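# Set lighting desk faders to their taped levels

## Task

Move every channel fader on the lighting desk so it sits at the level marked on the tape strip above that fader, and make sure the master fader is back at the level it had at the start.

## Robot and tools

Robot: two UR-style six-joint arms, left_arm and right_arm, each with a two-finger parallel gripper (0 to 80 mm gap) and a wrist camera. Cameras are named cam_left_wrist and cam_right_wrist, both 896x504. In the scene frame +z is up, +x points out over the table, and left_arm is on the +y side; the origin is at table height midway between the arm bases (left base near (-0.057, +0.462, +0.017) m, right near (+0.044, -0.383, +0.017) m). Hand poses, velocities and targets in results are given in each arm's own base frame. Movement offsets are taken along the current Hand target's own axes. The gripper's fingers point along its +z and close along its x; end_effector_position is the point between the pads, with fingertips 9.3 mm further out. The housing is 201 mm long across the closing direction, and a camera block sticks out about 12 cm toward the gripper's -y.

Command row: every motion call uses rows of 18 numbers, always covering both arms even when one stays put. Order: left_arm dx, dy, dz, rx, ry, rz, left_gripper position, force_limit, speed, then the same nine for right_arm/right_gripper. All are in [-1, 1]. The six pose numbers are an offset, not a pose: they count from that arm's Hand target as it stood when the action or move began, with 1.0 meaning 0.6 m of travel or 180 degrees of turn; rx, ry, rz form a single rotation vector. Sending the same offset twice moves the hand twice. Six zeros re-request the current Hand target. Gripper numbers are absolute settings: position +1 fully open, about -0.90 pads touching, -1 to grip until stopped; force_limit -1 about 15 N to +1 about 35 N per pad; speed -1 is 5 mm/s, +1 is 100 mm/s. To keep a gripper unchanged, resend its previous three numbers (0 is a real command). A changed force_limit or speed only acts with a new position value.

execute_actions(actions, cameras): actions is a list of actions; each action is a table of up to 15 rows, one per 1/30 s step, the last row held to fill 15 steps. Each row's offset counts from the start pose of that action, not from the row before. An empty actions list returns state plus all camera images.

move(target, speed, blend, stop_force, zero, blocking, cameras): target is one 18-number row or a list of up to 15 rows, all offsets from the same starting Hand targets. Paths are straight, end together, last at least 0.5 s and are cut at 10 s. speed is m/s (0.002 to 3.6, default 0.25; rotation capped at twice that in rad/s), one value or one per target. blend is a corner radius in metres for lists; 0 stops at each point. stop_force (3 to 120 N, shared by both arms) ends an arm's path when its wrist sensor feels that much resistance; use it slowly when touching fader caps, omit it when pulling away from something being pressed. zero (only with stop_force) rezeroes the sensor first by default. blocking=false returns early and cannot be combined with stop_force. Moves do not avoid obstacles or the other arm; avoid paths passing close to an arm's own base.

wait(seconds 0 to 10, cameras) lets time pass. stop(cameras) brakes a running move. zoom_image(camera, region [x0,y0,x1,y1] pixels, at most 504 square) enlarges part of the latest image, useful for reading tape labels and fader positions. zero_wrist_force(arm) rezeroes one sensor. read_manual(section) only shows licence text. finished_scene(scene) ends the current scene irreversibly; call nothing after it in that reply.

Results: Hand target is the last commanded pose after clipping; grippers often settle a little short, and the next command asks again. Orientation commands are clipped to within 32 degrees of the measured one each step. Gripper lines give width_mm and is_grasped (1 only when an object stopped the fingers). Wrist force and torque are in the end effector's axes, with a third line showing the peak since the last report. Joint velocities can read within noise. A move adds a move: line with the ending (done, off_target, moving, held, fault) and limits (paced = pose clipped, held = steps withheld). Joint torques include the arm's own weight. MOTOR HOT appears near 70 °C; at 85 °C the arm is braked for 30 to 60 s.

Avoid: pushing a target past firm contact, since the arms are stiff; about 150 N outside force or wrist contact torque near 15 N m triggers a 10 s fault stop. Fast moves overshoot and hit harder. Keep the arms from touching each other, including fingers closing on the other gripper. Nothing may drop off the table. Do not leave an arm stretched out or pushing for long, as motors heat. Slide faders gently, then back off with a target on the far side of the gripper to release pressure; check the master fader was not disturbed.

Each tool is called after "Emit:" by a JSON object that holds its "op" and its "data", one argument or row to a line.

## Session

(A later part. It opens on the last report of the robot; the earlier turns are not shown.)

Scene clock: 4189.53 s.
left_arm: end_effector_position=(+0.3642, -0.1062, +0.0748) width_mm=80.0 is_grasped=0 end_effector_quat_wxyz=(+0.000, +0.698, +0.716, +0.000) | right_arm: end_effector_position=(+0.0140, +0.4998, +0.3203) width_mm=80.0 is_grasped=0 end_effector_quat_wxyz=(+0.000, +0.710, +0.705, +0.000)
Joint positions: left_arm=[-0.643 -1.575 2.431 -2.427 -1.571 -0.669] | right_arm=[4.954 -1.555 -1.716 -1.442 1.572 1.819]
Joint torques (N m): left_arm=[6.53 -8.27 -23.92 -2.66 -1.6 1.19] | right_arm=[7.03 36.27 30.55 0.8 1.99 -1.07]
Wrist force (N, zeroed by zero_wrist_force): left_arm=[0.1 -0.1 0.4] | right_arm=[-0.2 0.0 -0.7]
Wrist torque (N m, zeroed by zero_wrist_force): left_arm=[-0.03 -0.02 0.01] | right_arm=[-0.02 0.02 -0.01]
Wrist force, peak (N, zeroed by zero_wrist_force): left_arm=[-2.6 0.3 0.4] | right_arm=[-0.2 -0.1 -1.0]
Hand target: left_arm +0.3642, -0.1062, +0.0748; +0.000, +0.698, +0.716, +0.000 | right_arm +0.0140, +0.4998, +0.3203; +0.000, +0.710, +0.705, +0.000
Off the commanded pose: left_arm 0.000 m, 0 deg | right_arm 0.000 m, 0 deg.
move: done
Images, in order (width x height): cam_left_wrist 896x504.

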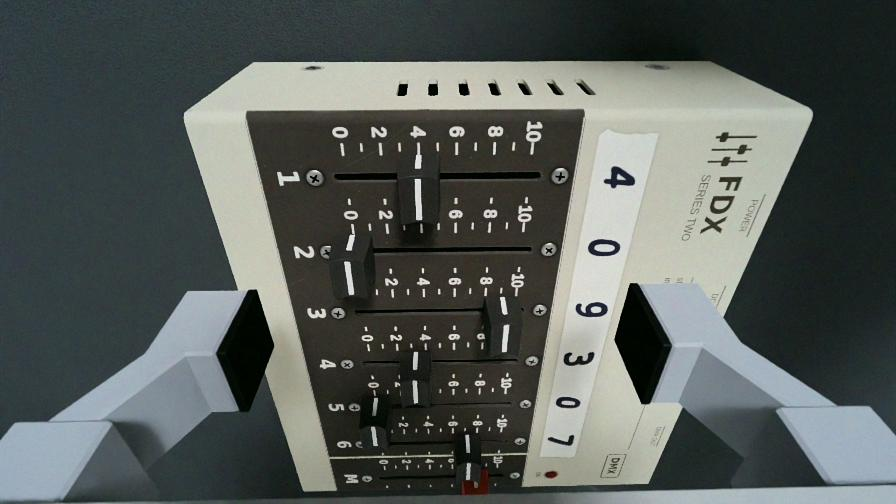

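Emit:
{"op": "move", "data": {
  "target": [
    [0.05,-0.1104,0,0,0,0,1,-1,1,0,0,0,0,0,0,1,-1,1],
    [0,-0.1104,0,0,0,0,1,-1,1,0,0,0,0,0,0,1,-1,1],
    [0,-0.0736,0,0,0,0,1,-1,1,0,0,0,0,0,0,1,-1,1],
    [0,-0.0368,0,0,0,0,1,-1,1,0,0,0,0,0,0,1,-1,1],
    [0,0,0,0,0,0,1,-1,1,0,0,0,0,0,0,1,-1,1]
  ],
  "speed": [0.3,0.3,0.08,0.08,0.08],
  "cameras": ["cam_left_wrist"]
}}

Emit:
{"op": "zoom_image", "data": {
  "camera": "cam_left_wrist",
  "region": [300, 140, 580, 300]
}}

Emit:
{"op": "zoom_image", "data": {
  "camera": "cam_left_wrist",
  "region": [320, 290, 560, 500]
}}

Emit:
{"op": "move", "data": {
  "target": [
    [0.05,-0.1104,0,0,0,0,1,-1,1,0,0,0,0,0,0,1,-1,1],
    [0,-0.1104,0,0,0,0,1,-1,1,0,0,0,0,0,0,1,-1,1],
    [0,0,0,0,0,0,1,-1,1,0,0,0,0,0,0,1,-1,1]
  ],
  "speed": [0.3,0.3,0.05],
  "cameras": ["cam_left_wrist"]
}}

Emit:
{"op": "zoom_image", "data": {
  "camera": "cam_left_wrist",
  "region": [300, 140, 580, 300]
}}

Emit:
{"op": "zoom_image", "data": {
  "camera": "cam_left_wrist",
  "region": [320, 290, 560, 500]
}}

Scene clock: 4228.83 s.
left_arm: end_effector_position=(+0.3642, -0.1062, +0.0748) width_mm=80.0 is_grasped=0 end_effector_quat_wxyz=(+0.000, +0.698, +0.716, +0.000) | right_arm: end_effector_position=(+0.0140, +0.4998, +0.3203) width_mm=80.0 is_grasped=0 end_effector_quat_wxyz=(+0.000, +0.710, +0.705, +0.000)
Joint positions: left_arm=[-0.643 -1.575 2.431 -2.427 -1.571 -0.669] | right_arm=[4.954 -1.555 -1.716 -1.442 1.572 1.819]
Joint torques (N m): left_arm=[-7.01 -12.53 -13.93 -3.08 -1.7 -0.67] | right_arm=[6.93 35.16 30.59 0.86 1.87 -1.18]
Wrist force (N, zeroed by zero_wrist_force): left_arm=[-0.3 0.1 0.2] | right_arm=[-0.4 -0.4 -0.6]
Wrist torque (N m, zeroed by zero_wrist_force): left_arm=[-0.01 0.02 0.01] | right_arm=[-0.06 0.05 -0.01]
Wrist force, peak (N, zeroed by zero_wrist_force): left_arm=[2.6 0.7 0.6] | right_arm=[-0.3 -0.2 -1.0]
Hand target: left_arm +0.3642, -0.1062, +0.0748; +0.000, +0.698, +0.716, +0.000 | right_arm +0.0140, +0.4998, +0.3203; +0.000, +0.710, +0.705, +0.000
Off the commanded pose: left_arm 0.000 m, 0 deg | right_arm 0.000 m, 0 deg.
move: done
Images, in order (width x height): cam_left_wrist 896x504.

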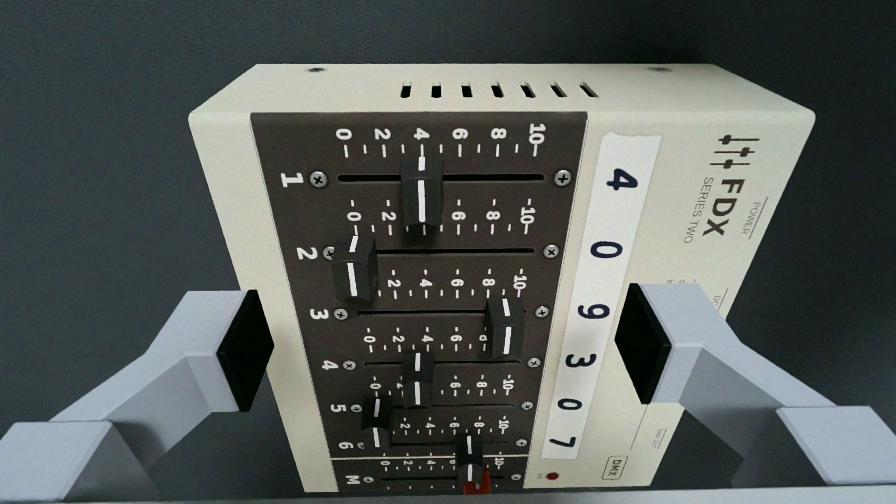

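Scaled by 1.800 from the camera's 896x504 image, which has a finer 1280x720 frame.

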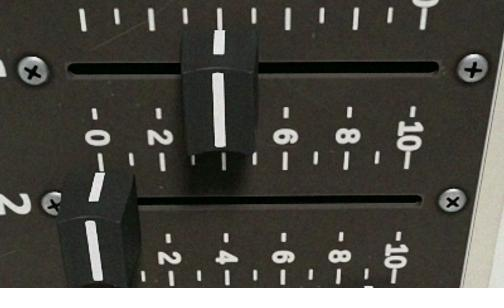

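Scaled by 2.100 from the camera's 896x504 image, which has a finer 1280x720 frame.

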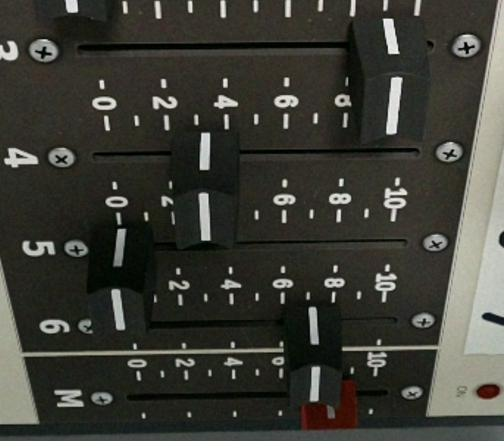

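Scene clock: 4231.70 s.
left_arm: end_effector_position=(+0.3643, -0.1062, +0.0748) width_mm=80.0 is_grasped=0 end_effector_quat_wxyz=(+0.000, +0.698, +0.716, +0.000) | right_arm: end_effector_position=(+0.0140, +0.4998, +0.3203) width_mm=80.0 is_grasped=0 end_effector_quat_wxyz=(+0.000, +0.710, +0.705, +0.000)
Joint positions: left_arm=[-0.643 -1.575 2.431 -2.427 -1.571 -0.669] | right_arm=[4.954 -1.555 -1.716 -1.442 1.572 1.819]
Joint torques (N m): left_arm=[-10.78 -23.12 -6.34 -3.94 -1.68 -1.66] | right_arm=[7.46 36.18 31.09 0.9 1.91 -1.29]
Wrist force (N, zeroed by zero_wrist_force): left_arm=[-0.3 -0.1 0.6] | right_arm=[-0.3 -0.1 -0.5]
Wrist torque (N m, zeroed by zero_wrist_force): left_arm=[-0.03 0.02 0.01] | right_arm=[-0.03 0.04 -0.01]
Wrist force, peak (N, zeroed by zero_wrist_force): left_arm=[-2.5 0.2 0.5] | right_arm=[-0.4 -0.3 -0.9]
Hand target: left_arm +0.3642, -0.1062, +0.0748; +0.000, +0.698, +0.716, +0.000 | right_arm +0.0140, +0.4998, +0.3203; +0.000, +0.710, +0.705, +0.000
Off the commanded pose: left_arm 0.000 m, 0 deg | right_arm 0.000 m, 0 deg.
move: done
Images, in order (width x height): cam_left_wrist 896x504.

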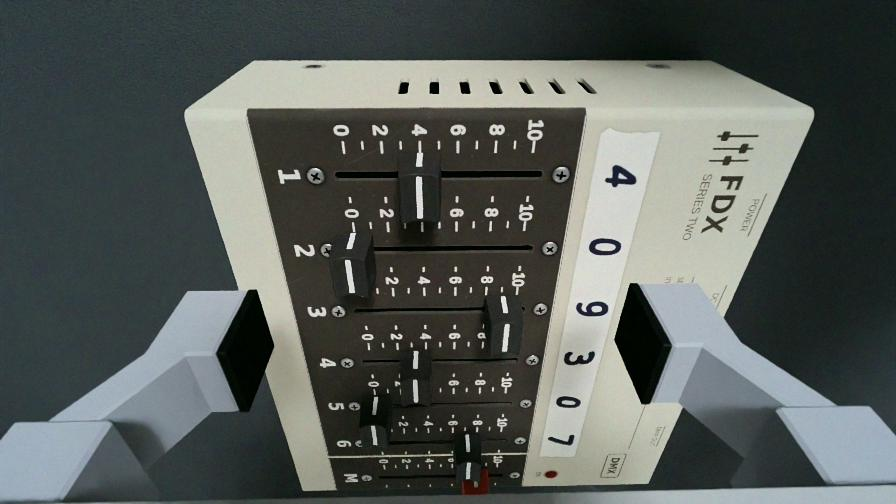

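Scaled by 1.800 from the camera's 896x504 image, which has a finer 1280x720 frame.

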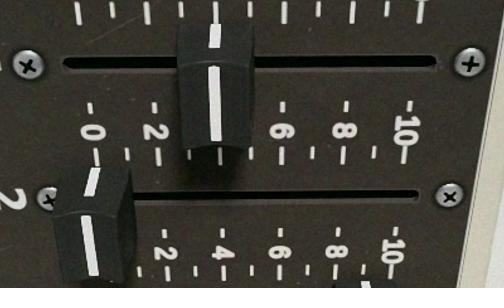

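Scaled by 2.100 from the camera's 896x504 image, which has a finer 1280x720 frame.

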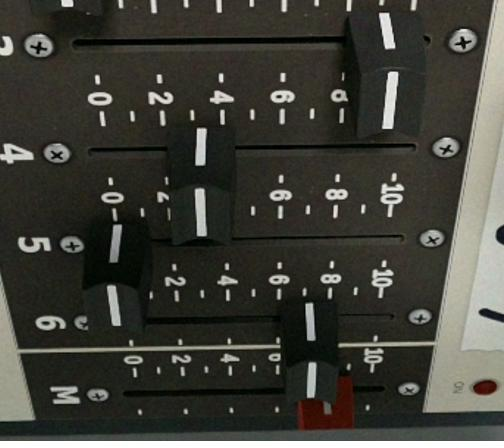

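Emit:
{"op": "move", "data": {
  "target": [
    [0.05,0,0,0,0,0,1,-1,1,0,0,0,0,0,0,1,-1,1],
    [0,0,0,0,0,0,1,-1,1,0,0,0,0,0,0,1,-1,1]
  ],
  "speed": 0.3,
  "cameras": ["cam_left_wrist"]
}}

Emit:
{"op": "zoom_image", "data": {
  "camera": "cam_left_wrist",
  "region": [300, 140, 580, 300]
}}

Emit:
{"op": "zoom_image", "data": {
  "camera": "cam_left_wrist",
  "region": [320, 290, 560, 500]
}}

Emit:
{"op": "move", "data": {
  "target": [
    [0,-0.1104,0,0,0,0,1,-1,1,0,0,0,0,0,0,1,-1,1],
    [0,0,0,0,0,0,1,-1,1,0,0,0,0,0,0,1,-1,1]
  ],
  "speed": [0.3,0.05],
  "cameras": ["cam_left_wrist"]
}}

Emit:
{"op": "zoom_image", "data": {
  "camera": "cam_left_wrist",
  "region": [300, 140, 580, 300]
}}

Emit:
{"op": "zoom_image", "data": {
  "camera": "cam_left_wrist",
  "region": [320, 290, 560, 500]
}}

Scene clock: 4268.83 s.
left_arm: end_effector_position=(+0.3643, -0.1062, +0.0748) width_mm=80.0 is_grasped=0 end_effector_quat_wxyz=(+0.000, +0.698, +0.716, +0.000) | right_arm: end_effector_position=(+0.0140, +0.4998, +0.3203) width_mm=80.0 is_grasped=0 end_effector_quat_wxyz=(+0.000, +0.710, +0.705, +0.000)
Joint positions: left_arm=[-0.643 -1.575 2.431 -2.427 -1.571 -0.669] | right_arm=[4.954 -1.555 -1.716 -1.442 1.572 1.819]
Joint torques (N m): left_arm=[-11.32 -18 -10.67 -4.58 1.8 -1.74] | right_arm=[7.12 35.19 30.22 1.13 2.02 -1]
Wrist force (N, zeroed by zero_wrist_force): left_arm=[-0.3 0.0 0.3] | right_arm=[-0.1 -0.3 -0.6]
Wrist torque (N m, zeroed by zero_wrist_force): left_arm=[-0.01 0.02 0.12] | right_arm=[-0.05 0.01 -0.01]
Wrist force, peak (N, zeroed by zero_wrist_force): left_arm=[-3.0 0.2 0.2] | right_arm=[-0.6 -0.5 -0.7]
Hand target: left_arm +0.3642, -0.1062, +0.0748; +0.000, +0.698, +0.716, +0.000 | right_arm +0.0140, +0.4998, +0.3203; +0.000, +0.710, +0.705, +0.000
Off the commanded pose: left_arm 0.000 m, 0 deg | right_arm 0.000 m, 0 deg.
move: done
Images, in order (width x height): cam_left_wrist 896x504.

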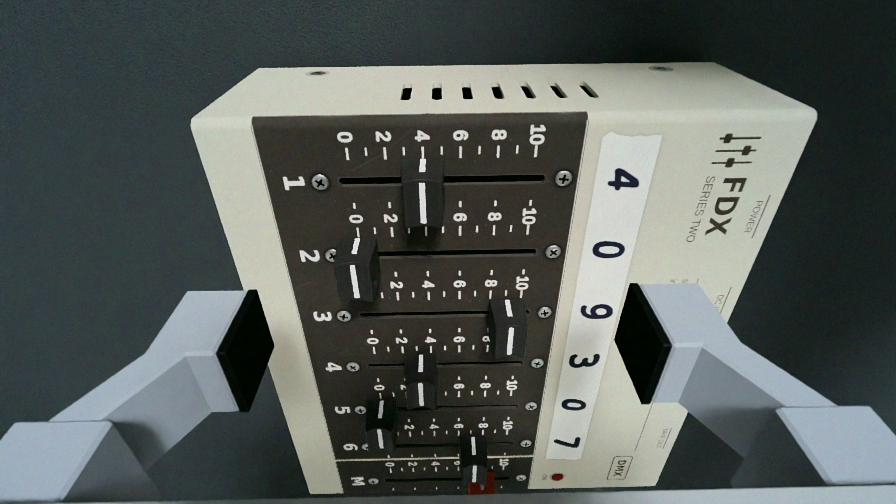

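Scaled by 1.800 from the camera's 896x504 image, which has a finer 1280x720 frame.

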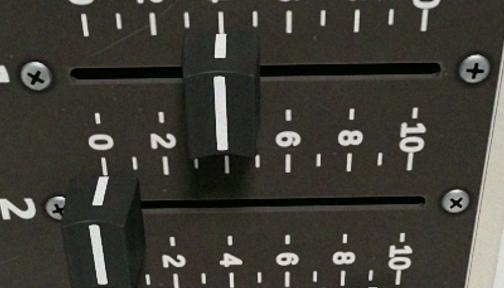

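Scaled by 2.100 from the camera's 896x504 image, which has a finer 1280x720 frame.

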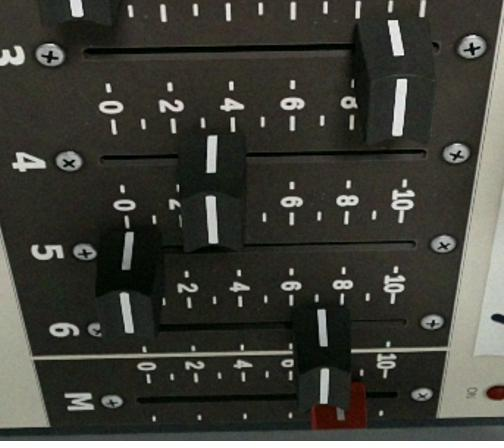

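Scene clock: 4271.20 s.
left_arm: end_effector_position=(+0.3643, -0.1062, +0.0748) width_mm=80.0 is_grasped=0 end_effector_quat_wxyz=(+0.000, +0.698, +0.716, +0.000) | right_arm: end_effector_position=(+0.0140, +0.4998, +0.3203) width_mm=80.0 is_grasped=0 end_effector_quat_wxyz=(+0.000, +0.710, +0.705, +0.000)
Joint positions: left_arm=[-0.643 -1.575 2.431 -2.427 -1.571 -0.669] | right_arm=[4.954 -1.555 -1.716 -1.442 1.572 1.819]
Joint torques (N m): left_arm=[-10.71 -23.89 -8.23 -3.97 -1.68 -1.77] | right_arm=[8 35.45 29.69 0.76 1.8 -1.16]
Wrist force (N, zeroed by zero_wrist_force): left_arm=[-0.3 -0.1 0.4] | right_arm=[-0.2 -0.2 -0.8]
Wrist torque (N m, zeroed by zero_wrist_force): left_arm=[-0.03 0.02 0.01] | right_arm=[-0.04 0.03 -0.01]
Wrist force, peak (N, zeroed by zero_wrist_force): left_arm=[-0.3 2.2 0.2] | right_arm=[-0.1 -0.6 -0.9]
Hand target: left_arm +0.3642, -0.1062, +0.0748; +0.000, +0.698, +0.716, +0.000 | right_arm +0.0140, +0.4998, +0.3203; +0.000, +0.710, +0.705, +0.000
Off the commanded pose: left_arm 0.000 m, 0 deg | right_arm 0.000 m, 0 deg.
move: done
Images, in order (width x height): cam_left_wrist 896x504.

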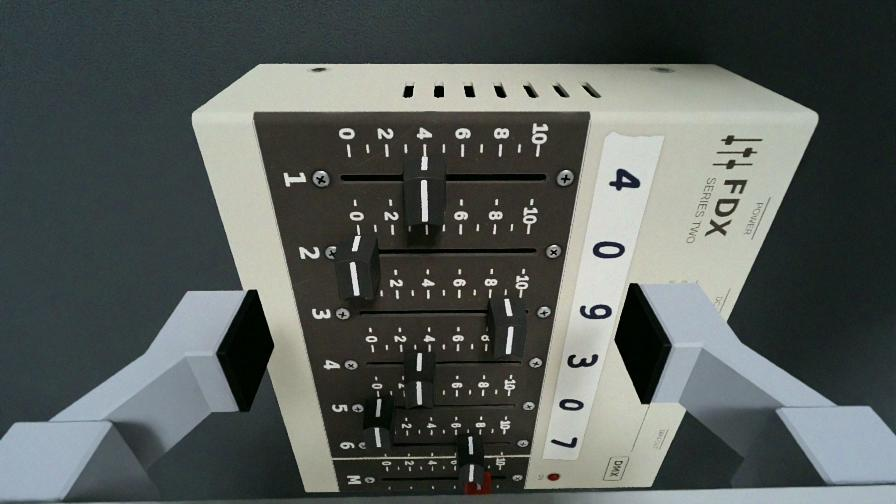

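Scaled by 1.800 from the camera's 896x504 image, which has a finer 1280x720 frame.

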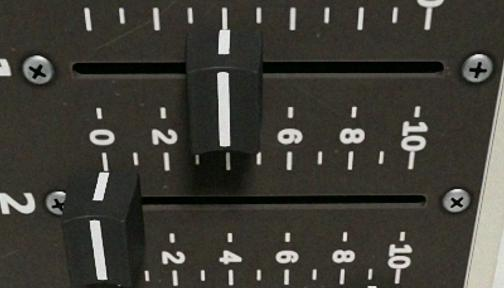

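Scaled by 2.100 from the camera's 896x504 image, which has a finer 1280x720 frame.

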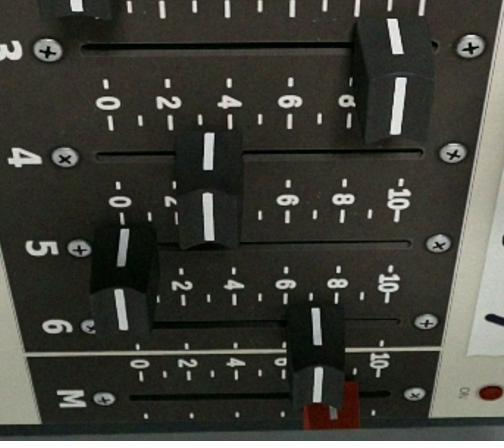

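Emit:
{"op": "move", "data": {
  "target": [
    [0,-0.1104,0,0,0,0,1,-1,1,0,0,0,0,0,0,1,-1,1],
    [0,-0.0736,0,0,0,0,1,-1,1,0,0,0,0,0,0,1,-1,1],
    [0,-0.0368,0,0,0,0,1,-1,1,0,0,0,0,0,0,1,-1,1],
    [0,0,0,0,0,0,1,-1,1,0,0,0,0,0,0,1,-1,1]
  ],
  "speed": [0.3,0.15,0.15,0.15],
  "cameras": ["cam_left_wrist"]
}}

Emit:
{"op": "zoom_image", "data": {
  "camera": "cam_left_wrist",
  "region": [300, 140, 580, 300]
}}

Emit:
{"op": "zoom_image", "data": {
  "camera": "cam_left_wrist",
  "region": [320, 290, 560, 500]
}}

Emit:
{"op": "move", "data": {
  "target": [
    [0,-0.1104,0,0,0,0,1,-1,1,0,0,0,0,0,0,1,-1,1],
    [0,-0.0736,0,0,0,0,1,-1,1,0,0,0,0,0,0,1,-1,1],
    [0,-0.0368,0,0,0,0,1,-1,1,0,0,0,0,0,0,1,-1,1],
    [0,0,0,0,0,0,1,-1,1,0,0,0,0,0,0,1,-1,1]
  ],
  "speed": [0.3,0.2,0.2,0.2],
  "cameras": ["cam_left_wrist"]
}}

Emit:
{"op": "zoom_image", "data": {
  "camera": "cam_left_wrist",
  "region": [300, 140, 580, 300]
}}

Emit:
{"op": "zoom_image", "data": {
  "camera": "cam_left_wrist",
  "region": [320, 290, 560, 500]
}}

Scene clock: 4289.70 s.
left_arm: end_effector_position=(+0.3642, -0.1062, +0.0748) width_mm=80.0 is_grasped=0 end_effector_quat_wxyz=(+0.000, +0.698, +0.716, +0.000) | right_arm: end_effector_position=(+0.0140, +0.4998, +0.3203) width_mm=80.0 is_grasped=0 end_effector_quat_wxyz=(+0.000, +0.710, +0.705, +0.000)
Joint positions: left_arm=[-0.643 -1.575 2.431 -2.427 -1.571 -0.669] | right_arm=[4.954 -1.555 -1.716 -1.442 1.572 1.819]
Joint torques (N m): left_arm=[6.42 -7.4 -23.75 -2.53 -1.63 1.22] | right_arm=[7.38 35.32 29.54 0.73 2.04 -1.04]
Wrist force (N, zeroed by zero_wrist_force): left_arm=[-0.4 -0.1 0.3] | right_arm=[-0.1 -0.3 -0.6]
Wrist torque (N m, zeroed by zero_wrist_force): left_arm=[-0.03 0.02 0.01] | right_arm=[-0.06 0.01 -0.01]
Wrist force, peak (N, zeroed by zero_wrist_force): left_arm=[-0.3 2.3 0.4] | right_arm=[-0.4 -0.4 -1.1]
Hand target: left_arm +0.3642, -0.1062, +0.0748; +0.000, +0.698, +0.716, +0.000 | right_arm +0.0140, +0.4998, +0.3203; +0.000, +0.710, +0.705, +0.000
Off the commanded pose: left_arm 0.000 m, 0 deg | right_arm 0.000 m, 0 deg.
move: done
Images, in order (width x height): cam_left_wrist 896x504.

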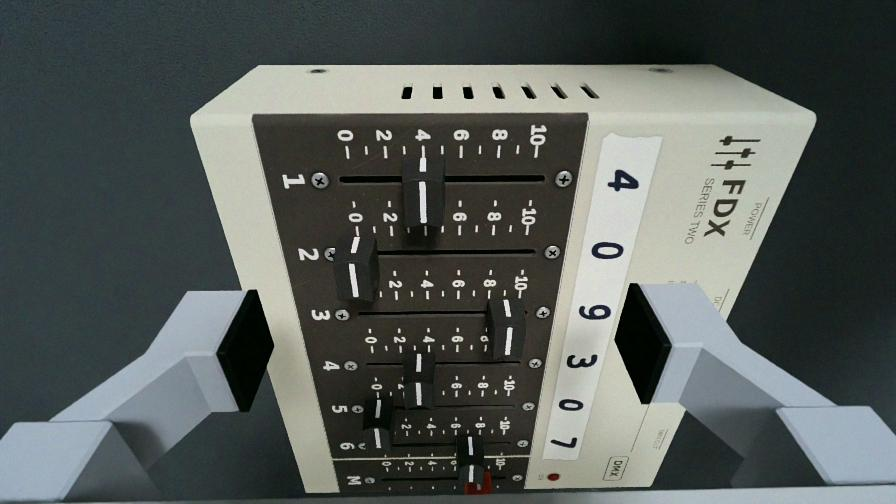

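Scaled by 1.800 from the camera's 896x504 image, which has a finer 1280x720 frame.

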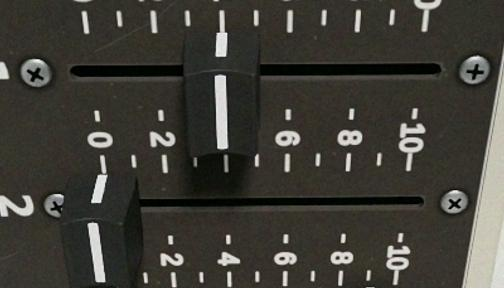

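Scaled by 2.100 from the camera's 896x504 image, which has a finer 1280x720 frame.

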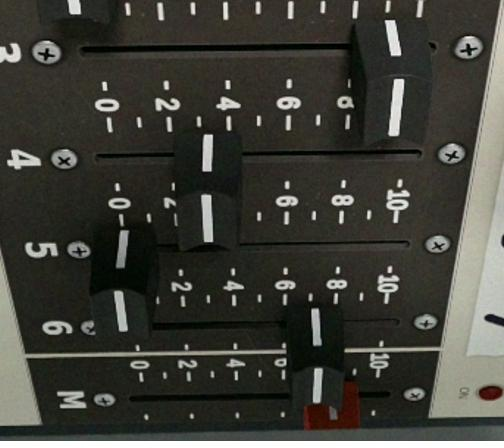

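Scene clock: 4291.97 s.
left_arm: end_effector_position=(+0.3642, -0.1062, +0.0748) width_mm=80.0 is_grasped=0 end_effector_quat_wxyz=(+0.000, +0.698, +0.716, +0.000) | right_arm: end_effector_position=(+0.0140, +0.4998, +0.3203) width_mm=80.0 is_grasped=0 end_effector_quat_wxyz=(+0.000, +0.710, +0.705, +0.000)
Joint positions: left_arm=[-0.643 -1.575 2.431 -2.427 -1.571 -0.669] | right_arm=[4.954 -1.555 -1.716 -1.442 1.572 1.819]
Joint torques (N m): left_arm=[9 -7.78 -27.15 -2.03 -1.6 1.4] | right_arm=[7.47 35.86 30.15 1.05 1.84 -1.3]
Wrist force (N, zeroed by zero_wrist_force): left_arm=[-0.3 0.1 0.5] | right_arm=[-0.3 -0.6 -0.6]
Wrist torque (N m, zeroed by zero_wrist_force): left_arm=[0.00 0.02 0.01] | right_arm=[-0.09 0.04 -0.01]
Wrist force, peak (N, zeroed by zero_wrist_force): left_arm=[-0.3 3.0 0.4] | right_arm=[-0.6 -0.3 -0.9]
Hand target: left_arm +0.3642, -0.1062, +0.0748; +0.000, +0.698, +0.716, +0.000 | right_arm +0.0140, +0.4998, +0.3203; +0.000, +0.710, +0.705, +0.000
Off the commanded pose: left_arm 0.000 m, 0 deg | right_arm 0.000 m, 0 deg.
move: done
Images, in order (width x height): cam_left_wrist 896x504.

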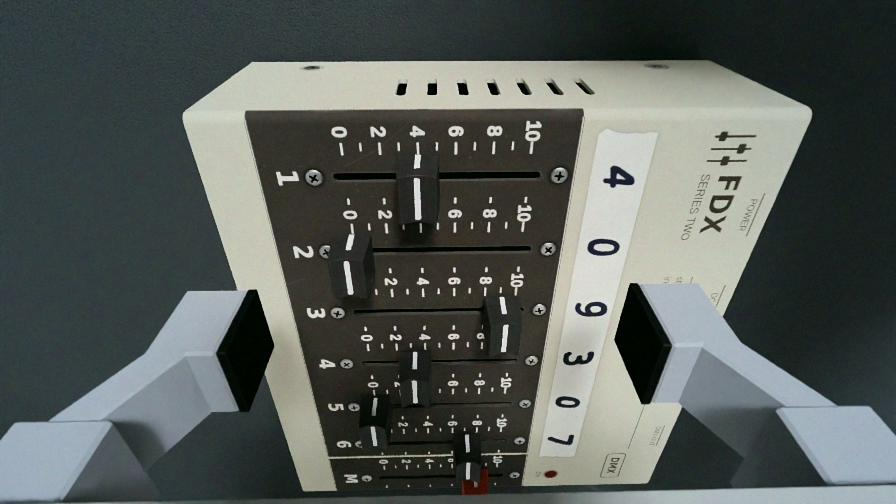

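Scaled by 1.800 from the camera's 896x504 image, which has a finer 1280x720 frame.

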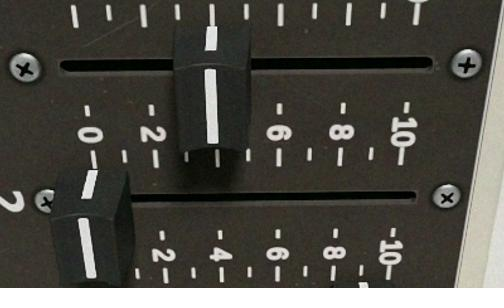

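Scaled by 2.100 from the camera's 896x504 image, which has a finer 1280x720 frame.

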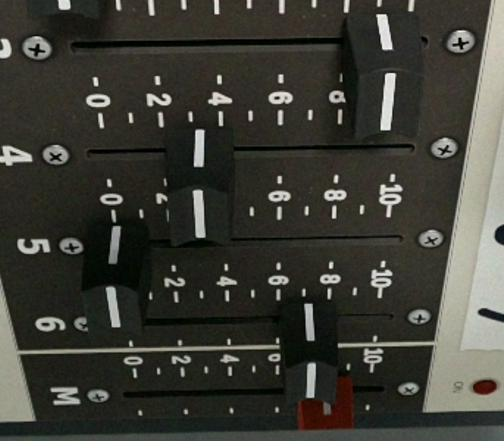

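Emit:
{"op": "move", "data": {
  "target": [0,-0.122,-0.309,0,0,0,1,-1,1,0,0,0,0,0,0,1,-1,1],
  "speed": 0.4
}}

Emit:
{"op": "move", "data": {
  "target": [
    [0.05,0.092,0.309,0,0,0,1,-1,1,0,0,0,0,0,0,1,-1,1],
    [0,0.092,0.309,0,0,0,1,-1,1,0,0,0,0,0,0,1,-1,1],
    [0,0.122,0.309,0,0,0,1,-1,1,0,0,0,0,0,0,1,-1,1]
  ],
  "speed": [0.3,0.3,0.09],
  "blend": [0.005,0,0],
  "cameras": ["cam_left_wrist"]
}}

Emit:
{"op": "zoom_image", "data": {
  "camera": "cam_left_wrist",
  "region": [300, 140, 580, 300]
}}

Emit:
{"op": "zoom_image", "data": {
  "camera": "cam_left_wrist",
  "region": [320, 290, 560, 500]
}}

Scene clock: 4324.43 s.
left_arm: end_effector_position=(+0.2910, -0.1080, +0.2600) width_mm=80.0 is_grasped=0 end_effector_quat_wxyz=(+0.000, +0.698, +0.716, +0.000) end_effector_velocity=(-0.001, +0.000, +0.001) end_effector_angular_velocity=(+0.001, +0.002, -0.001) | right_arm: end_effector_position=(+0.0140, +0.4998, +0.3203) width_mm=80.0 is_grasped=0 end_effector_quat_wxyz=(+0.000, +0.710, +0.705, +0.000)
Joint positions: left_arm=[-0.8 -2.081 2.226 -1.716 -1.57 -0.825] | right_arm=[4.954 -1.555 -1.716 -1.442 1.572 1.819]
Joint velocities: left_arm=[-0.001 0 -0.002 0.005 -0.001 0] | right_arm=[within noise]
Joint torques (N m): left_arm=[-4.45 -9.15 -35.27 -0.2 -1.66 -1.73] | right_arm=[7.92 35.33 28.92 0.84 1.65 -1.26]
Wrist force (N, zeroed by zero_wrist_force): left_arm=[-0.1 0.1 0.2] | right_arm=[-0.2 -0.3 -0.6]
Wrist torque (N m, zeroed by zero_wrist_force): left_arm=[-0.01 0.04 0.12] | right_arm=[-0.06 0.02 0.00]
Wrist force, peak (N, zeroed by zero_wrist_force): left_arm=[-0.5 1.2 3.4] | right_arm=[-0.2 -0.2 -1.0]
Hand target: left_arm +0.2909, -0.1080, +0.2601; +0.000, +0.698, +0.716, +0.000 | right_arm +0.0140, +0.4998, +0.3203; +0.000, +0.710, +0.705, +0.000
Off the commanded pose: left_arm 0.000 m, 0 deg | right_arm 0.000 m, 0 deg.
move: done

Scene clock: 4326.30 s.
left_arm: end_effector_position=(+0.3642, -0.1062, +0.0748) width_mm=80.0 is_grasped=0 end_effector_quat_wxyz=(+0.000, +0.698, +0.716, +0.000) | right_arm: end_effector_position=(+0.0140, +0.4998, +0.3203) width_mm=80.0 is_grasped=0 end_effector_quat_wxyz=(+0.000, +0.710, +0.705, +0.000)
Joint positions: left_arm=[-0.643 -1.575 2.431 -2.427 -1.571 -0.669] | right_arm=[4.954 -1.555 -1.716 -1.442 1.572 1.819]
Joint torques (N m): left_arm=[-4.14 -11.17 -16.44 -2.57 -1.7 -0.3] | right_arm=[7.45 35.23 30.77 1.17 1.79 -1.2]
Wrist force (N, zeroed by zero_wrist_force): left_arm=[-0.5 0.0 0.3] | right_arm=[-0.1 -0.4 -0.7]
Wrist torque (N m, zeroed by zero_wrist_force): left_arm=[-0.02 0.04 0.01] | right_arm=[-0.08 0.01 -0.01]
Wrist force, peak (N, zeroed by zero_wrist_force): left_arm=[3.6 1.7 2.6] | right_arm=[-0.4 -0.2 -0.9]
Hand target: left_arm +0.3642, -0.1062, +0.0748; +0.000, +0.698, +0.716, +0.000 | right_arm +0.0140, +0.4998, +0.3203; +0.000, +0.710, +0.705, +0.000
Off the commanded pose: left_arm 0.000 m, 0 deg | right_arm 0.000 m, 0 deg.
move: done
Images, in order (width x height): cam_left_wrist 896x504.

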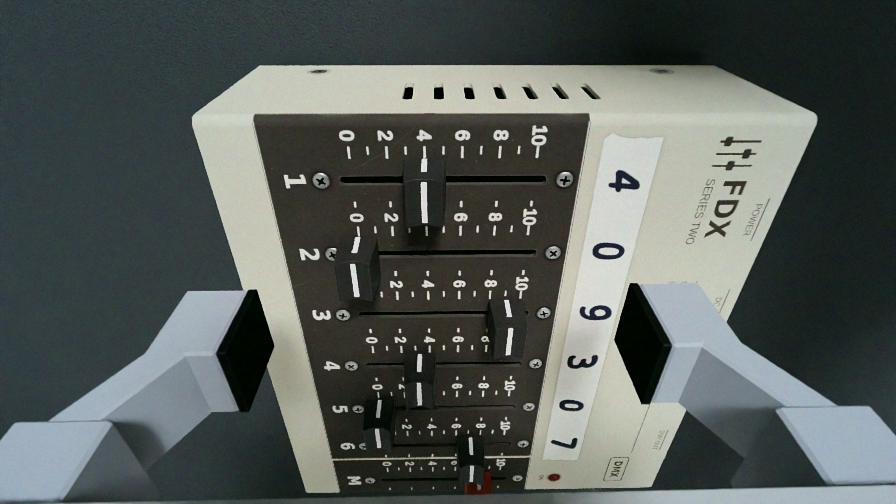

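Scaled by 1.800 from the camera's 896x504 image, which has a finer 1280x720 frame.

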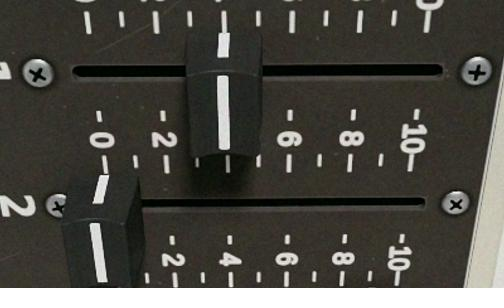

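Scaled by 2.100 from the camera's 896x504 image, which has a finer 1280x720 frame.

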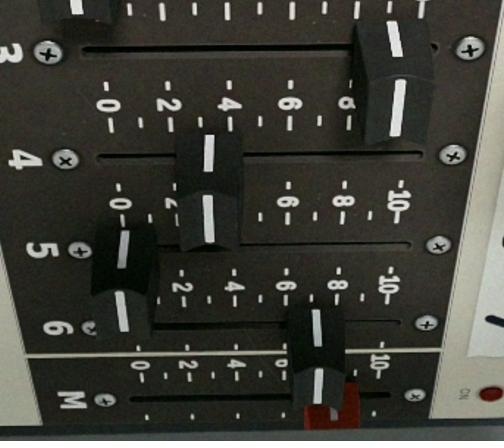

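Emit:
{"op": "move", "data": {
  "target": [
    [0.0230,-0.0371,0.035,0,0,0,0.98,-1,1,0,0,0,0,0,0,1,-1,1],
    [0.0230,-0.0371,0.035,0,0,0,-1,-1,1,0,0,0,0,0,0,1,-1,1],
    [0.0230,-0.0371,0.035,0,0,0,1,-1,1,0,0,0,0,0,0,1,-1,1],
    [-0.0150,-0.0003,0.035,0,0,0,-1,-1,1,0,0,0,0,0,0,1,-1,1],
    [-0.0150,-0.0003,0.035,0,0,0,0.68,-1,1,0,0,0,0,0,0,1,-1,1],
    [0.0078,0.0365,0.035,0,0,0,-1,-1,1,0,0,0,0,0,0,1,-1,1],
    [0.0078,0.0365,0.035,0,0,0,0.47,-1,1,0,0,0,0,0,0,1,-1,1]
  ],
  "speed": 0.09
}}

Emit:
{"op": "move", "data": {
  "target": [
    [0.0152,0.0368,0,0,0,0,0.47,-1,1,0,0,0,0,0,0,1,-1,1],
    [0.0152,0.0368,0,0,0,0,-1,-1,1,0,0,0,0,0,0,1,-1,1],
    [0.0152,0.0368,0,0,0,0,0.91,-1,1,0,0,0,0,0,0,1,-1,1],
    [-0.0380,0.0736,0,0,0,0,-1,-1,1,0,0,0,0,0,0,1,-1,1],
    [-0.0380,0.0736,0,0,0,0,0.69,-1,1,0,0,0,0,0,0,1,-1,1],
    [-0.0076,0.1104,0,0,0,0,-1,-1,1,0,0,0,0,0,0,1,-1,1],
    [-0.0076,0.1104,0,0,0,0,0.2,-1,1,0,0,0,0,0,0,1,-1,1]
  ],
  "speed": 0.09
}}

Emit:
{"op": "move", "data": {
  "target": [
    [0,0,-0.035,0,0,0,0.2,-1,1,0,0,0,0,0,0,1,-1,1],
    [0,-0.1772,-0.035,0,0,0,1,-1,1,0,0,0,0,0,0,1,-1,1],
    [0,-0.1472,-0.035,0,0,0,1,-1,1,0,0,0,0,0,0,1,-1,1]
  ],
  "speed": [0.15,0.15,0.09],
  "blend": [0.01,0,0],
  "cameras": ["cam_left_wrist"]
}}

Emit:
{"op": "zoom_image", "data": {
  "camera": "cam_left_wrist",
  "region": [300, 140, 580, 300]
}}

Emit:
{"op": "zoom_image", "data": {
  "camera": "cam_left_wrist",
  "region": [320, 290, 560, 500]
}}

Scene clock: 4360.13 s.
left_arm: end_effector_position=(+0.3860, -0.1010, +0.0538) width_mm=57.7 is_grasped=0 end_effector_quat_wxyz=(+0.000, +0.698, +0.716, +0.000) | right_arm: end_effector_position=(+0.0140, +0.4998, +0.3203) width_mm=80.0 is_grasped=0 end_effector_quat_wxyz=(+0.000, +0.710, +0.705, +0.000)
Joint positions: left_arm=[-0.596 -1.471 2.403 -2.504 -1.571 -0.622] | right_arm=[4.954 -1.555 -1.716 -1.442 1.572 1.819]
Joint torques (N m): left_arm=[-11.23 -27.45 -9.12 -4.12 -1.67 1.44] | right_arm=[6.91 35.09 29.58 1.06 1.83 -1.02]
Wrist force (N, zeroed by zero_wrist_force): left_arm=[-0.2 0.0 0.3] | right_arm=[-0.2 -0.4 -0.6]
Wrist torque (N m, zeroed by zero_wrist_force): left_arm=[0.00 0.02 0.01] | right_arm=[-0.06 0.03 0.00]
Wrist force, peak (N, zeroed by zero_wrist_force): left_arm=[-1.4 0.1 0.7] | right_arm=[-0.1 -0.4 -1.0]
Hand target: left_arm +0.3860, -0.1010, +0.0538; +0.000, +0.698, +0.716, +0.000 | right_arm +0.0140, +0.4998, +0.3203; +0.000, +0.710, +0.705, +0.000
Off the commanded pose: left_arm 0.000 m, 0 deg | right_arm 0.000 m, 0 deg.
move: done

Scene clock: 4367.27 s.
left_arm: end_effector_position=(+0.4524, -0.1038, +0.0538) width_mm=46.4 is_grasped=0 end_effector_quat_wxyz=(+0.000, +0.698, +0.716, +0.000) | right_arm: end_effector_position=(+0.0140, +0.4998, +0.3203) width_mm=80.0 is_grasped=0 end_effector_quat_wxyz=(+0.000, +0.710, +0.705, +0.000)
Joint positions: left_arm=[-0.517 -1.337 2.229 -2.464 -1.571 -0.543] | right_arm=[4.954 -1.555 -1.716 -1.442 1.572 1.819]
Joint torques (N m): left_arm=[-10.44 -33.97 -9.28 -4.3 -1.65 1.43] | right_arm=[5.67 34.48 29.63 1.14 1.79 -1.1]
Wrist force (N, zeroed by zero_wrist_force): left_arm=[0.0 0.0 0.2] | right_arm=[-0.4 -0.2 -0.7]
Wrist torque (N m, zeroed by zero_wrist_force): left_arm=[0.00 0.00 0.01] | right_arm=[-0.04 0.05 -0.01]
Wrist force, peak (N, zeroed by zero_wrist_force): left_arm=[-1.8 -0.3 1.1] | right_arm=[-0.2 -0.4 -1.1]
Hand target: left_arm +0.4524, -0.1038, +0.0538; +0.000, +0.698, +0.716, +0.000 | right_arm +0.0140, +0.4998, +0.3203; +0.000, +0.710, +0.705, +0.000
Off the commanded pose: left_arm 0.000 m, 0 deg | right_arm 0.000 m, 0 deg.
move: done

Scene clock: 4369.90 s.
left_arm: end_effector_position=(+0.3642, -0.1061, +0.0748) width_mm=80.0 is_grasped=0 end_effector_quat_wxyz=(+0.000, +0.698, +0.716, +0.000) end_effector_velocity=(-0.002, +0.000, +0.000) end_effector_angular_velocity=(-0.001, +0.001, +0.002) | right_arm: end_effector_position=(+0.0140, +0.4998, +0.3203) width_mm=80.0 is_grasped=0 end_effector_quat_wxyz=(+0.000, +0.710, +0.705, +0.000)
Joint positions: left_arm=[-0.643 -1.576 2.431 -2.427 -1.571 -0.669] | right_arm=[4.954 -1.555 -1.716 -1.442 1.572 1.819]
Joint velocities: left_arm=[-0.002 -0.003 0.004 0 -0.001 -0.005] | right_arm=[within noise]
Joint torques (N m): left_arm=[-11.29 -23.15 -9.11 -4.01 -0.71 -1.83] | right_arm=[6.49 34.39 28.67 1.16 1.75 -1.42]
Wrist force (N, zeroed by zero_wrist_force): left_arm=[-0.3 -0.2 0.3] | right_arm=[-0.3 -0.1 -0.5]
Wrist torque (N m, zeroed by zero_wrist_force): left_arm=[-0.04 0.01 0.01] | right_arm=[-0.03 0.04 -0.01]
Wrist force, peak (N, zeroed by zero_wrist_force): left_arm=[0.0 1.7 -1.9] | right_arm=[-0.1 -0.3 -1.0]
Hand target: left_arm +0.3641, -0.1061, +0.0748; +0.000, +0.698, +0.716, +0.000 | right_arm +0.0140, +0.4998, +0.3203; +0.000, +0.710, +0.705, +0.000
Off the commanded pose: left_arm 0.000 m, 0 deg | right_arm 0.000 m, 0 deg.
move: done
Images, in order (width x height): cam_left_wrist 896x504.

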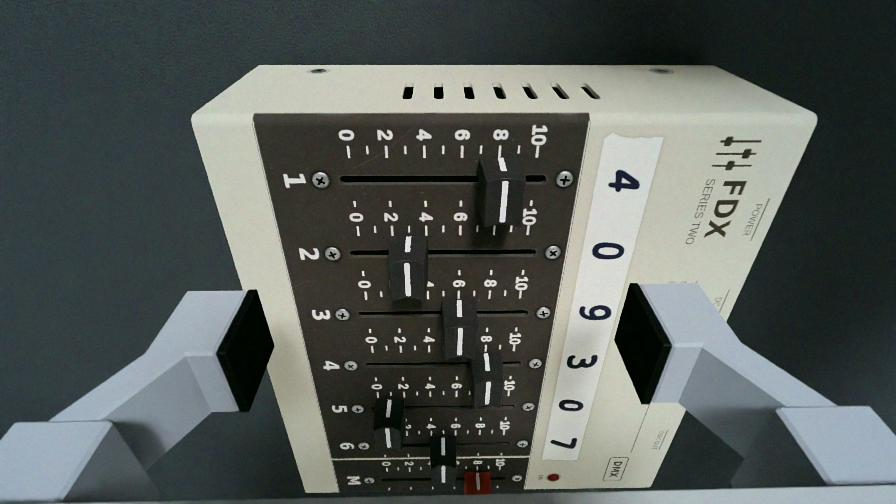

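Scaled by 1.800 from the camera's 896x504 image, which has a finer 1280x720 frame.

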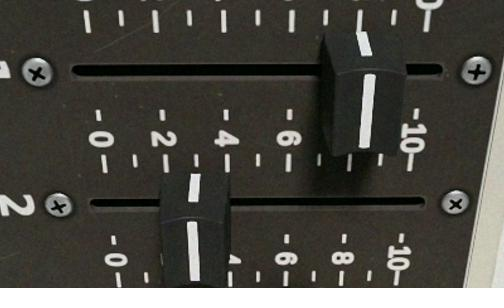

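Scaled by 2.100 from the camera's 896x504 image, which has a finer 1280x720 frame.

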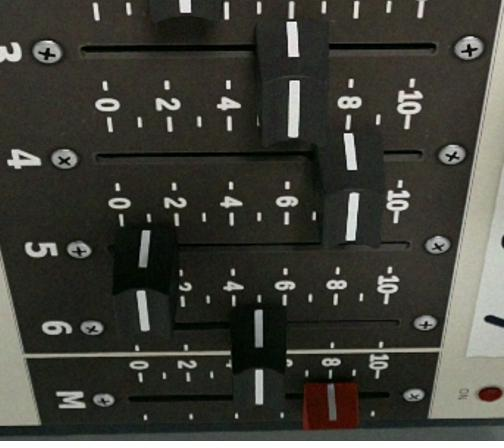

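Emit:
{"op": "move", "data": {
  "target": [0.03,-0.11,-0.309,0,0,0.01,1,-1,1,0,0,0,0,0,0,1,-1,1],
  "speed": 0.5,
  "cameras": ["cam_left_wrist"]
}}

Emit:
{"op": "zoom_image", "data": {
  "camera": "cam_left_wrist",
  "region": [320, 120, 540, 340]
}}

Scene clock: 4465.03 s.
left_arm: end_effector_position=(+0.2975, -0.0897, +0.2600) width_mm=80.0 is_grasped=0 end_effector_quat_wxyz=(+0.000, +0.709, +0.705, +0.000) end_effector_velocity=(-0.001, +0.000, +0.001) end_effector_angular_velocity=(+0.001, +0.001, -0.001) | right_arm: end_effector_position=(+0.0140, +0.4998, +0.3203) width_mm=80.0 is_grasped=0 end_effector_quat_wxyz=(+0.000, +0.710, +0.705, +0.000)
Joint positions: left_arm=[-0.736 -2.08 2.226 -1.717 -1.571 -0.731] | right_arm=[4.954 -1.555 -1.716 -1.442 1.572 1.819]
Joint velocities: left_arm=[-0.001 -0.002 -0.002 0.005 0 0] | right_arm=[within noise]
Joint torques (N m): left_arm=[2.13 -9.76 -35.1 -0.26 -1.6 0.05] | right_arm=[6.16 34.8 29.67 1.31 1.99 -1.04]
Wrist force (N, zeroed by zero_wrist_force): left_arm=[0.2 0.0 0.4] | right_arm=[-0.1 -0.3 -0.4]
Wrist torque (N m, zeroed by zero_wrist_force): left_arm=[0.02 -0.01 0.12] | right_arm=[-0.06 0.01 -0.01]
Wrist force, peak (N, zeroed by zero_wrist_force): left_arm=[-0.8 1.5 3.3] | right_arm=[-0.2 -0.4 -1.0]
Hand target: left_arm +0.2975, -0.0897, +0.2601; +0.000, +0.709, +0.705, +0.000 | right_arm +0.0140, +0.4998, +0.3203; +0.000, +0.710, +0.705, +0.000
Off the commanded pose: left_arm 0.000 m, 0 deg | right_arm 0.000 m, 0 deg.
move: done
Images, in order (width x height): cam_left_wrist 896x504.

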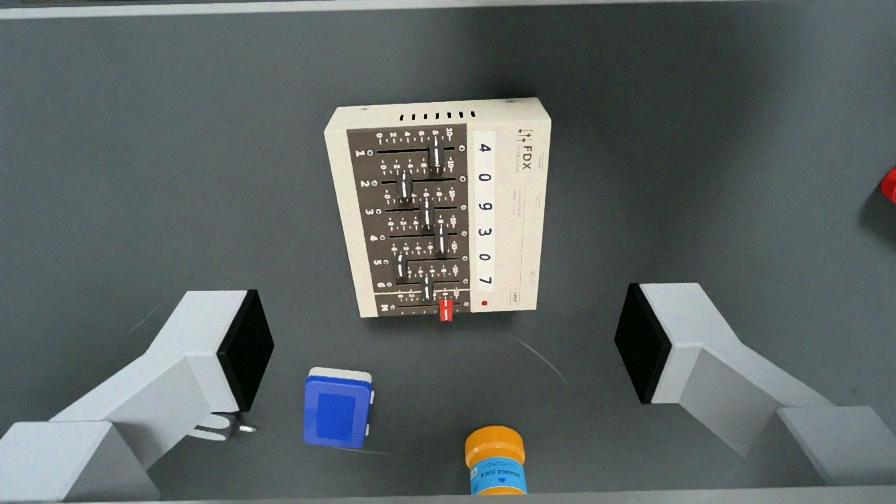

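Scaled by 2.291 from the camera's 896x504 image, which has a finer 1280x720 frame.

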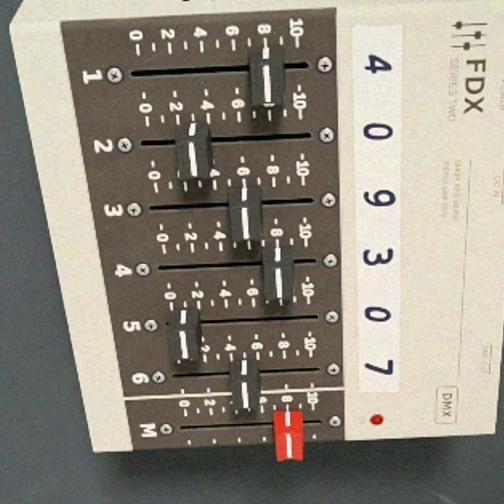

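Emit:
{"op": "move", "data": {
  "target": [
    [0.0249,0.1103,0.3098,0,0,-0.0138,1,-1,1,0,0,0,0,0,0,1,-1,1],
    [-0.0251,0.0803,0.3098,0,0,-0.0138,1,-1,1,0,0,0,0,0,0,1,-1,1],
    [-0.0251,0.1103,0.3098,0,0,-0.0138,1,-1,1,0,0,0,0,0,0,1,-1,1]
  ],
  "speed": [0.3,0.3,0.09],
  "blend": [0.005,0,0],
  "cameras": ["cam_left_wrist"]
}}

Emit:
{"op": "zoom_image", "data": {
  "camera": "cam_left_wrist",
  "region": [300, 140, 580, 300]
}}

Emit:
{"op": "zoom_image", "data": {
  "camera": "cam_left_wrist",
  "region": [320, 290, 560, 500]
}}

Scene clock: 4531.10 s.
left_arm: end_effector_position=(+0.3637, -0.1052, +0.0743) width_mm=80.0 is_grasped=0 end_effector_quat_wxyz=(+0.000, +0.694, +0.720, +0.000) | right_arm: end_effector_position=(+0.0140, +0.4998, +0.3203) width_mm=80.0 is_grasped=0 end_effector_quat_wxyz=(+0.000, +0.710, +0.705, +0.000)
Joint positions: left_arm=[-0.641 -1.576 2.433 -2.429 -1.571 -0.679] | right_arm=[4.954 -1.555 -1.716 -1.442 1.572 1.819]
Joint torques (N m): left_arm=[-5.65 -11.26 -16.53 -2.44 -1.6 -0.46] | right_arm=[6.97 36.6 28.62 1.06 1.87 -1.02]
Wrist force (N, zeroed by zero_wrist_force): left_arm=[-0.3 -0.1 0.6] | right_arm=[-0.6 -0.1 -0.4]
Wrist torque (N m, zeroed by zero_wrist_force): left_arm=[-0.03 0.01 0.01] | right_arm=[-0.04 0.08 -0.01]
Wrist force, peak (N, zeroed by zero_wrist_force): left_arm=[-4.3 -3.4 0.3] | right_arm=[-0.4 -0.4 -1.0]
Hand target: left_arm +0.3637, -0.1053, +0.0743; +0.000, +0.694, +0.720, +0.000 | right_arm +0.0140, +0.4998, +0.3203; +0.000, +0.710, +0.705, +0.000
Off the commanded pose: left_arm 0.000 m, 0 deg | right_arm 0.000 m, 0 deg.
move: done
Images, in order (width x height): cam_left_wrist 896x504.

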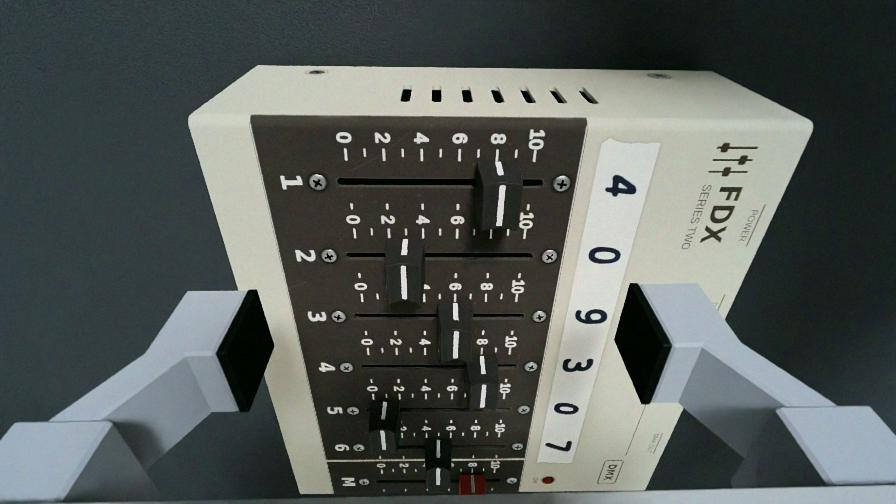

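Scaled by 1.800 from the camera's 896x504 image, which has a finer 1280x720 frame.

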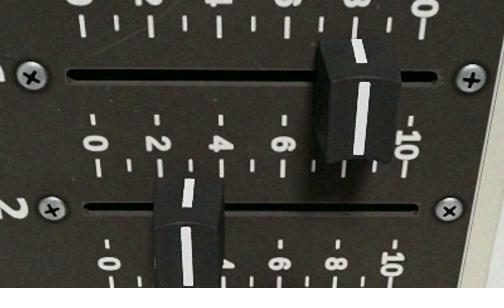

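Scaled by 2.100 from the camera's 896x504 image, which has a finer 1280x720 frame.

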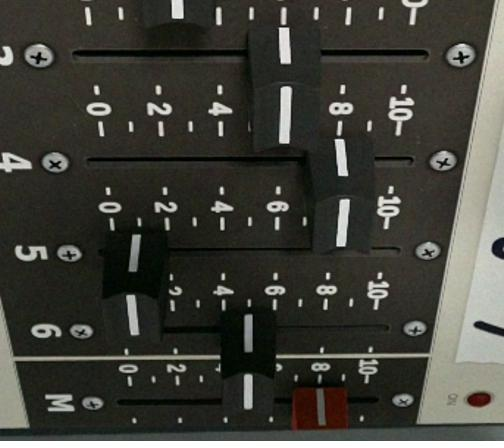

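Emit:
{"op": "move", "data": {
  "target": [
    [-0.0086,-0.0369,0.035,0,0,0.0047,0.35,-1,1,0,0,0,0,0,0,1,-1,1],
    [-0.0086,-0.0369,0.035,0,0,0.0047,-1,-1,1,0,0,0,0,0,0,1,-1,1],
    [-0.0086,-0.0369,0.035,0,0,0.0047,0.18,-1,1,0,0,0,0,0,0,1,-1,1],
    [-0.0395,-0.0001,0.035,0,0,0.0047,-1,-1,1,0,0,0,0,0,0,1,-1,1],
    [-0.0395,-0.0001,0.035,0,0,0.0047,0.65,-1,1,0,0,0,0,0,0,1,-1,1],
    [0.0094,0.0367,0.035,0,0,0.0047,0.65,-1,1,0,0,0,0,0,0,1,-1,1],
    [0.0284,0.0367,0.035,0,0,0.0047,-1,-1,1,0,0,0,0,0,0,1,-1,1],
    [0.0284,0.0367,0.035,0,0,0.0047,0.56,-1,1,0,0,0,0,0,0,1,-1,1]
  ],
  "speed": 0.09,
  "blend": [0,0,0,0,0,0.005,0,0],
  "blocking": false
}}

Scene clock: 4602.03 s.
left_arm: end_effector_position=(+0.3434, -0.1107, +0.0549) width_mm=52.7 is_grasped=0 end_effector_quat_wxyz=(+0.000, +0.699, +0.716, +0.000) end_effector_velocity=(-0.044, -0.012, -0.042) end_effector_angular_velocity=(-0.001, +0.001, -0.028) | right_arm: end_effector_position=(+0.0140, +0.4998, +0.3203) width_mm=80.0 is_grasped=0 end_effector_quat_wxyz=(+0.000, +0.710, +0.705, +0.000)
Joint positions: left_arm=[-0.69 -1.564 2.5 -2.508 -1.571 -0.714] | right_arm=[4.954 -1.555 -1.716 -1.442 1.572 1.819]
Joint velocities: left_arm=[-0.11 0.038 0.143 -0.181 -0.001 -0.082] | right_arm=[within noise]
Joint torques (N m): left_arm=[-9.77 -8.55 -7.61 -4.77 -0.67 -1.99] | right_arm=[5.8 34.5 29.79 1.07 1.85 -1.3]
Wrist force (N, zeroed by zero_wrist_force): left_arm=[-0.2 -0.3 0.8] | right_arm=[-0.1 -0.1 -0.6]
Wrist torque (N m, zeroed by zero_wrist_force): left_arm=[-0.03 0.00 0.15] | right_arm=[-0.03 0.02 -0.01]
Wrist force, peak (N, zeroed by zero_wrist_force): left_arm=[0.0 1.1 -0.2] | right_arm=[-0.4 -0.6 -0.8]
Hand target: left_arm +0.3418, -0.1113, +0.0533; +0.000, +0.699, +0.715, +0.000 | right_arm +0.0140, +0.4998, +0.3203; +0.000, +0.710, +0.705, +0.000
Tool commands: left_gripper/position=+0.35 left_gripper/force_limit=-1.0 left_gripper/speed=+1.0 right_gripper/position=+1.0 right_gripper/force_limit=-1.0 right_gripper/speed=+1.0
Off the commanded pose: left_arm 0.048 m, 0 deg | right_arm 0.000 m, 0 deg.
move: running; path passed 1 of 8 targets; target 2's new numbers were not sent; target 3's new numbers were not sent; target 4's new numbers were not sent; target 5's new numbers were not sent; target 7's new numbers were not sent; target 8's new numbers were not sent


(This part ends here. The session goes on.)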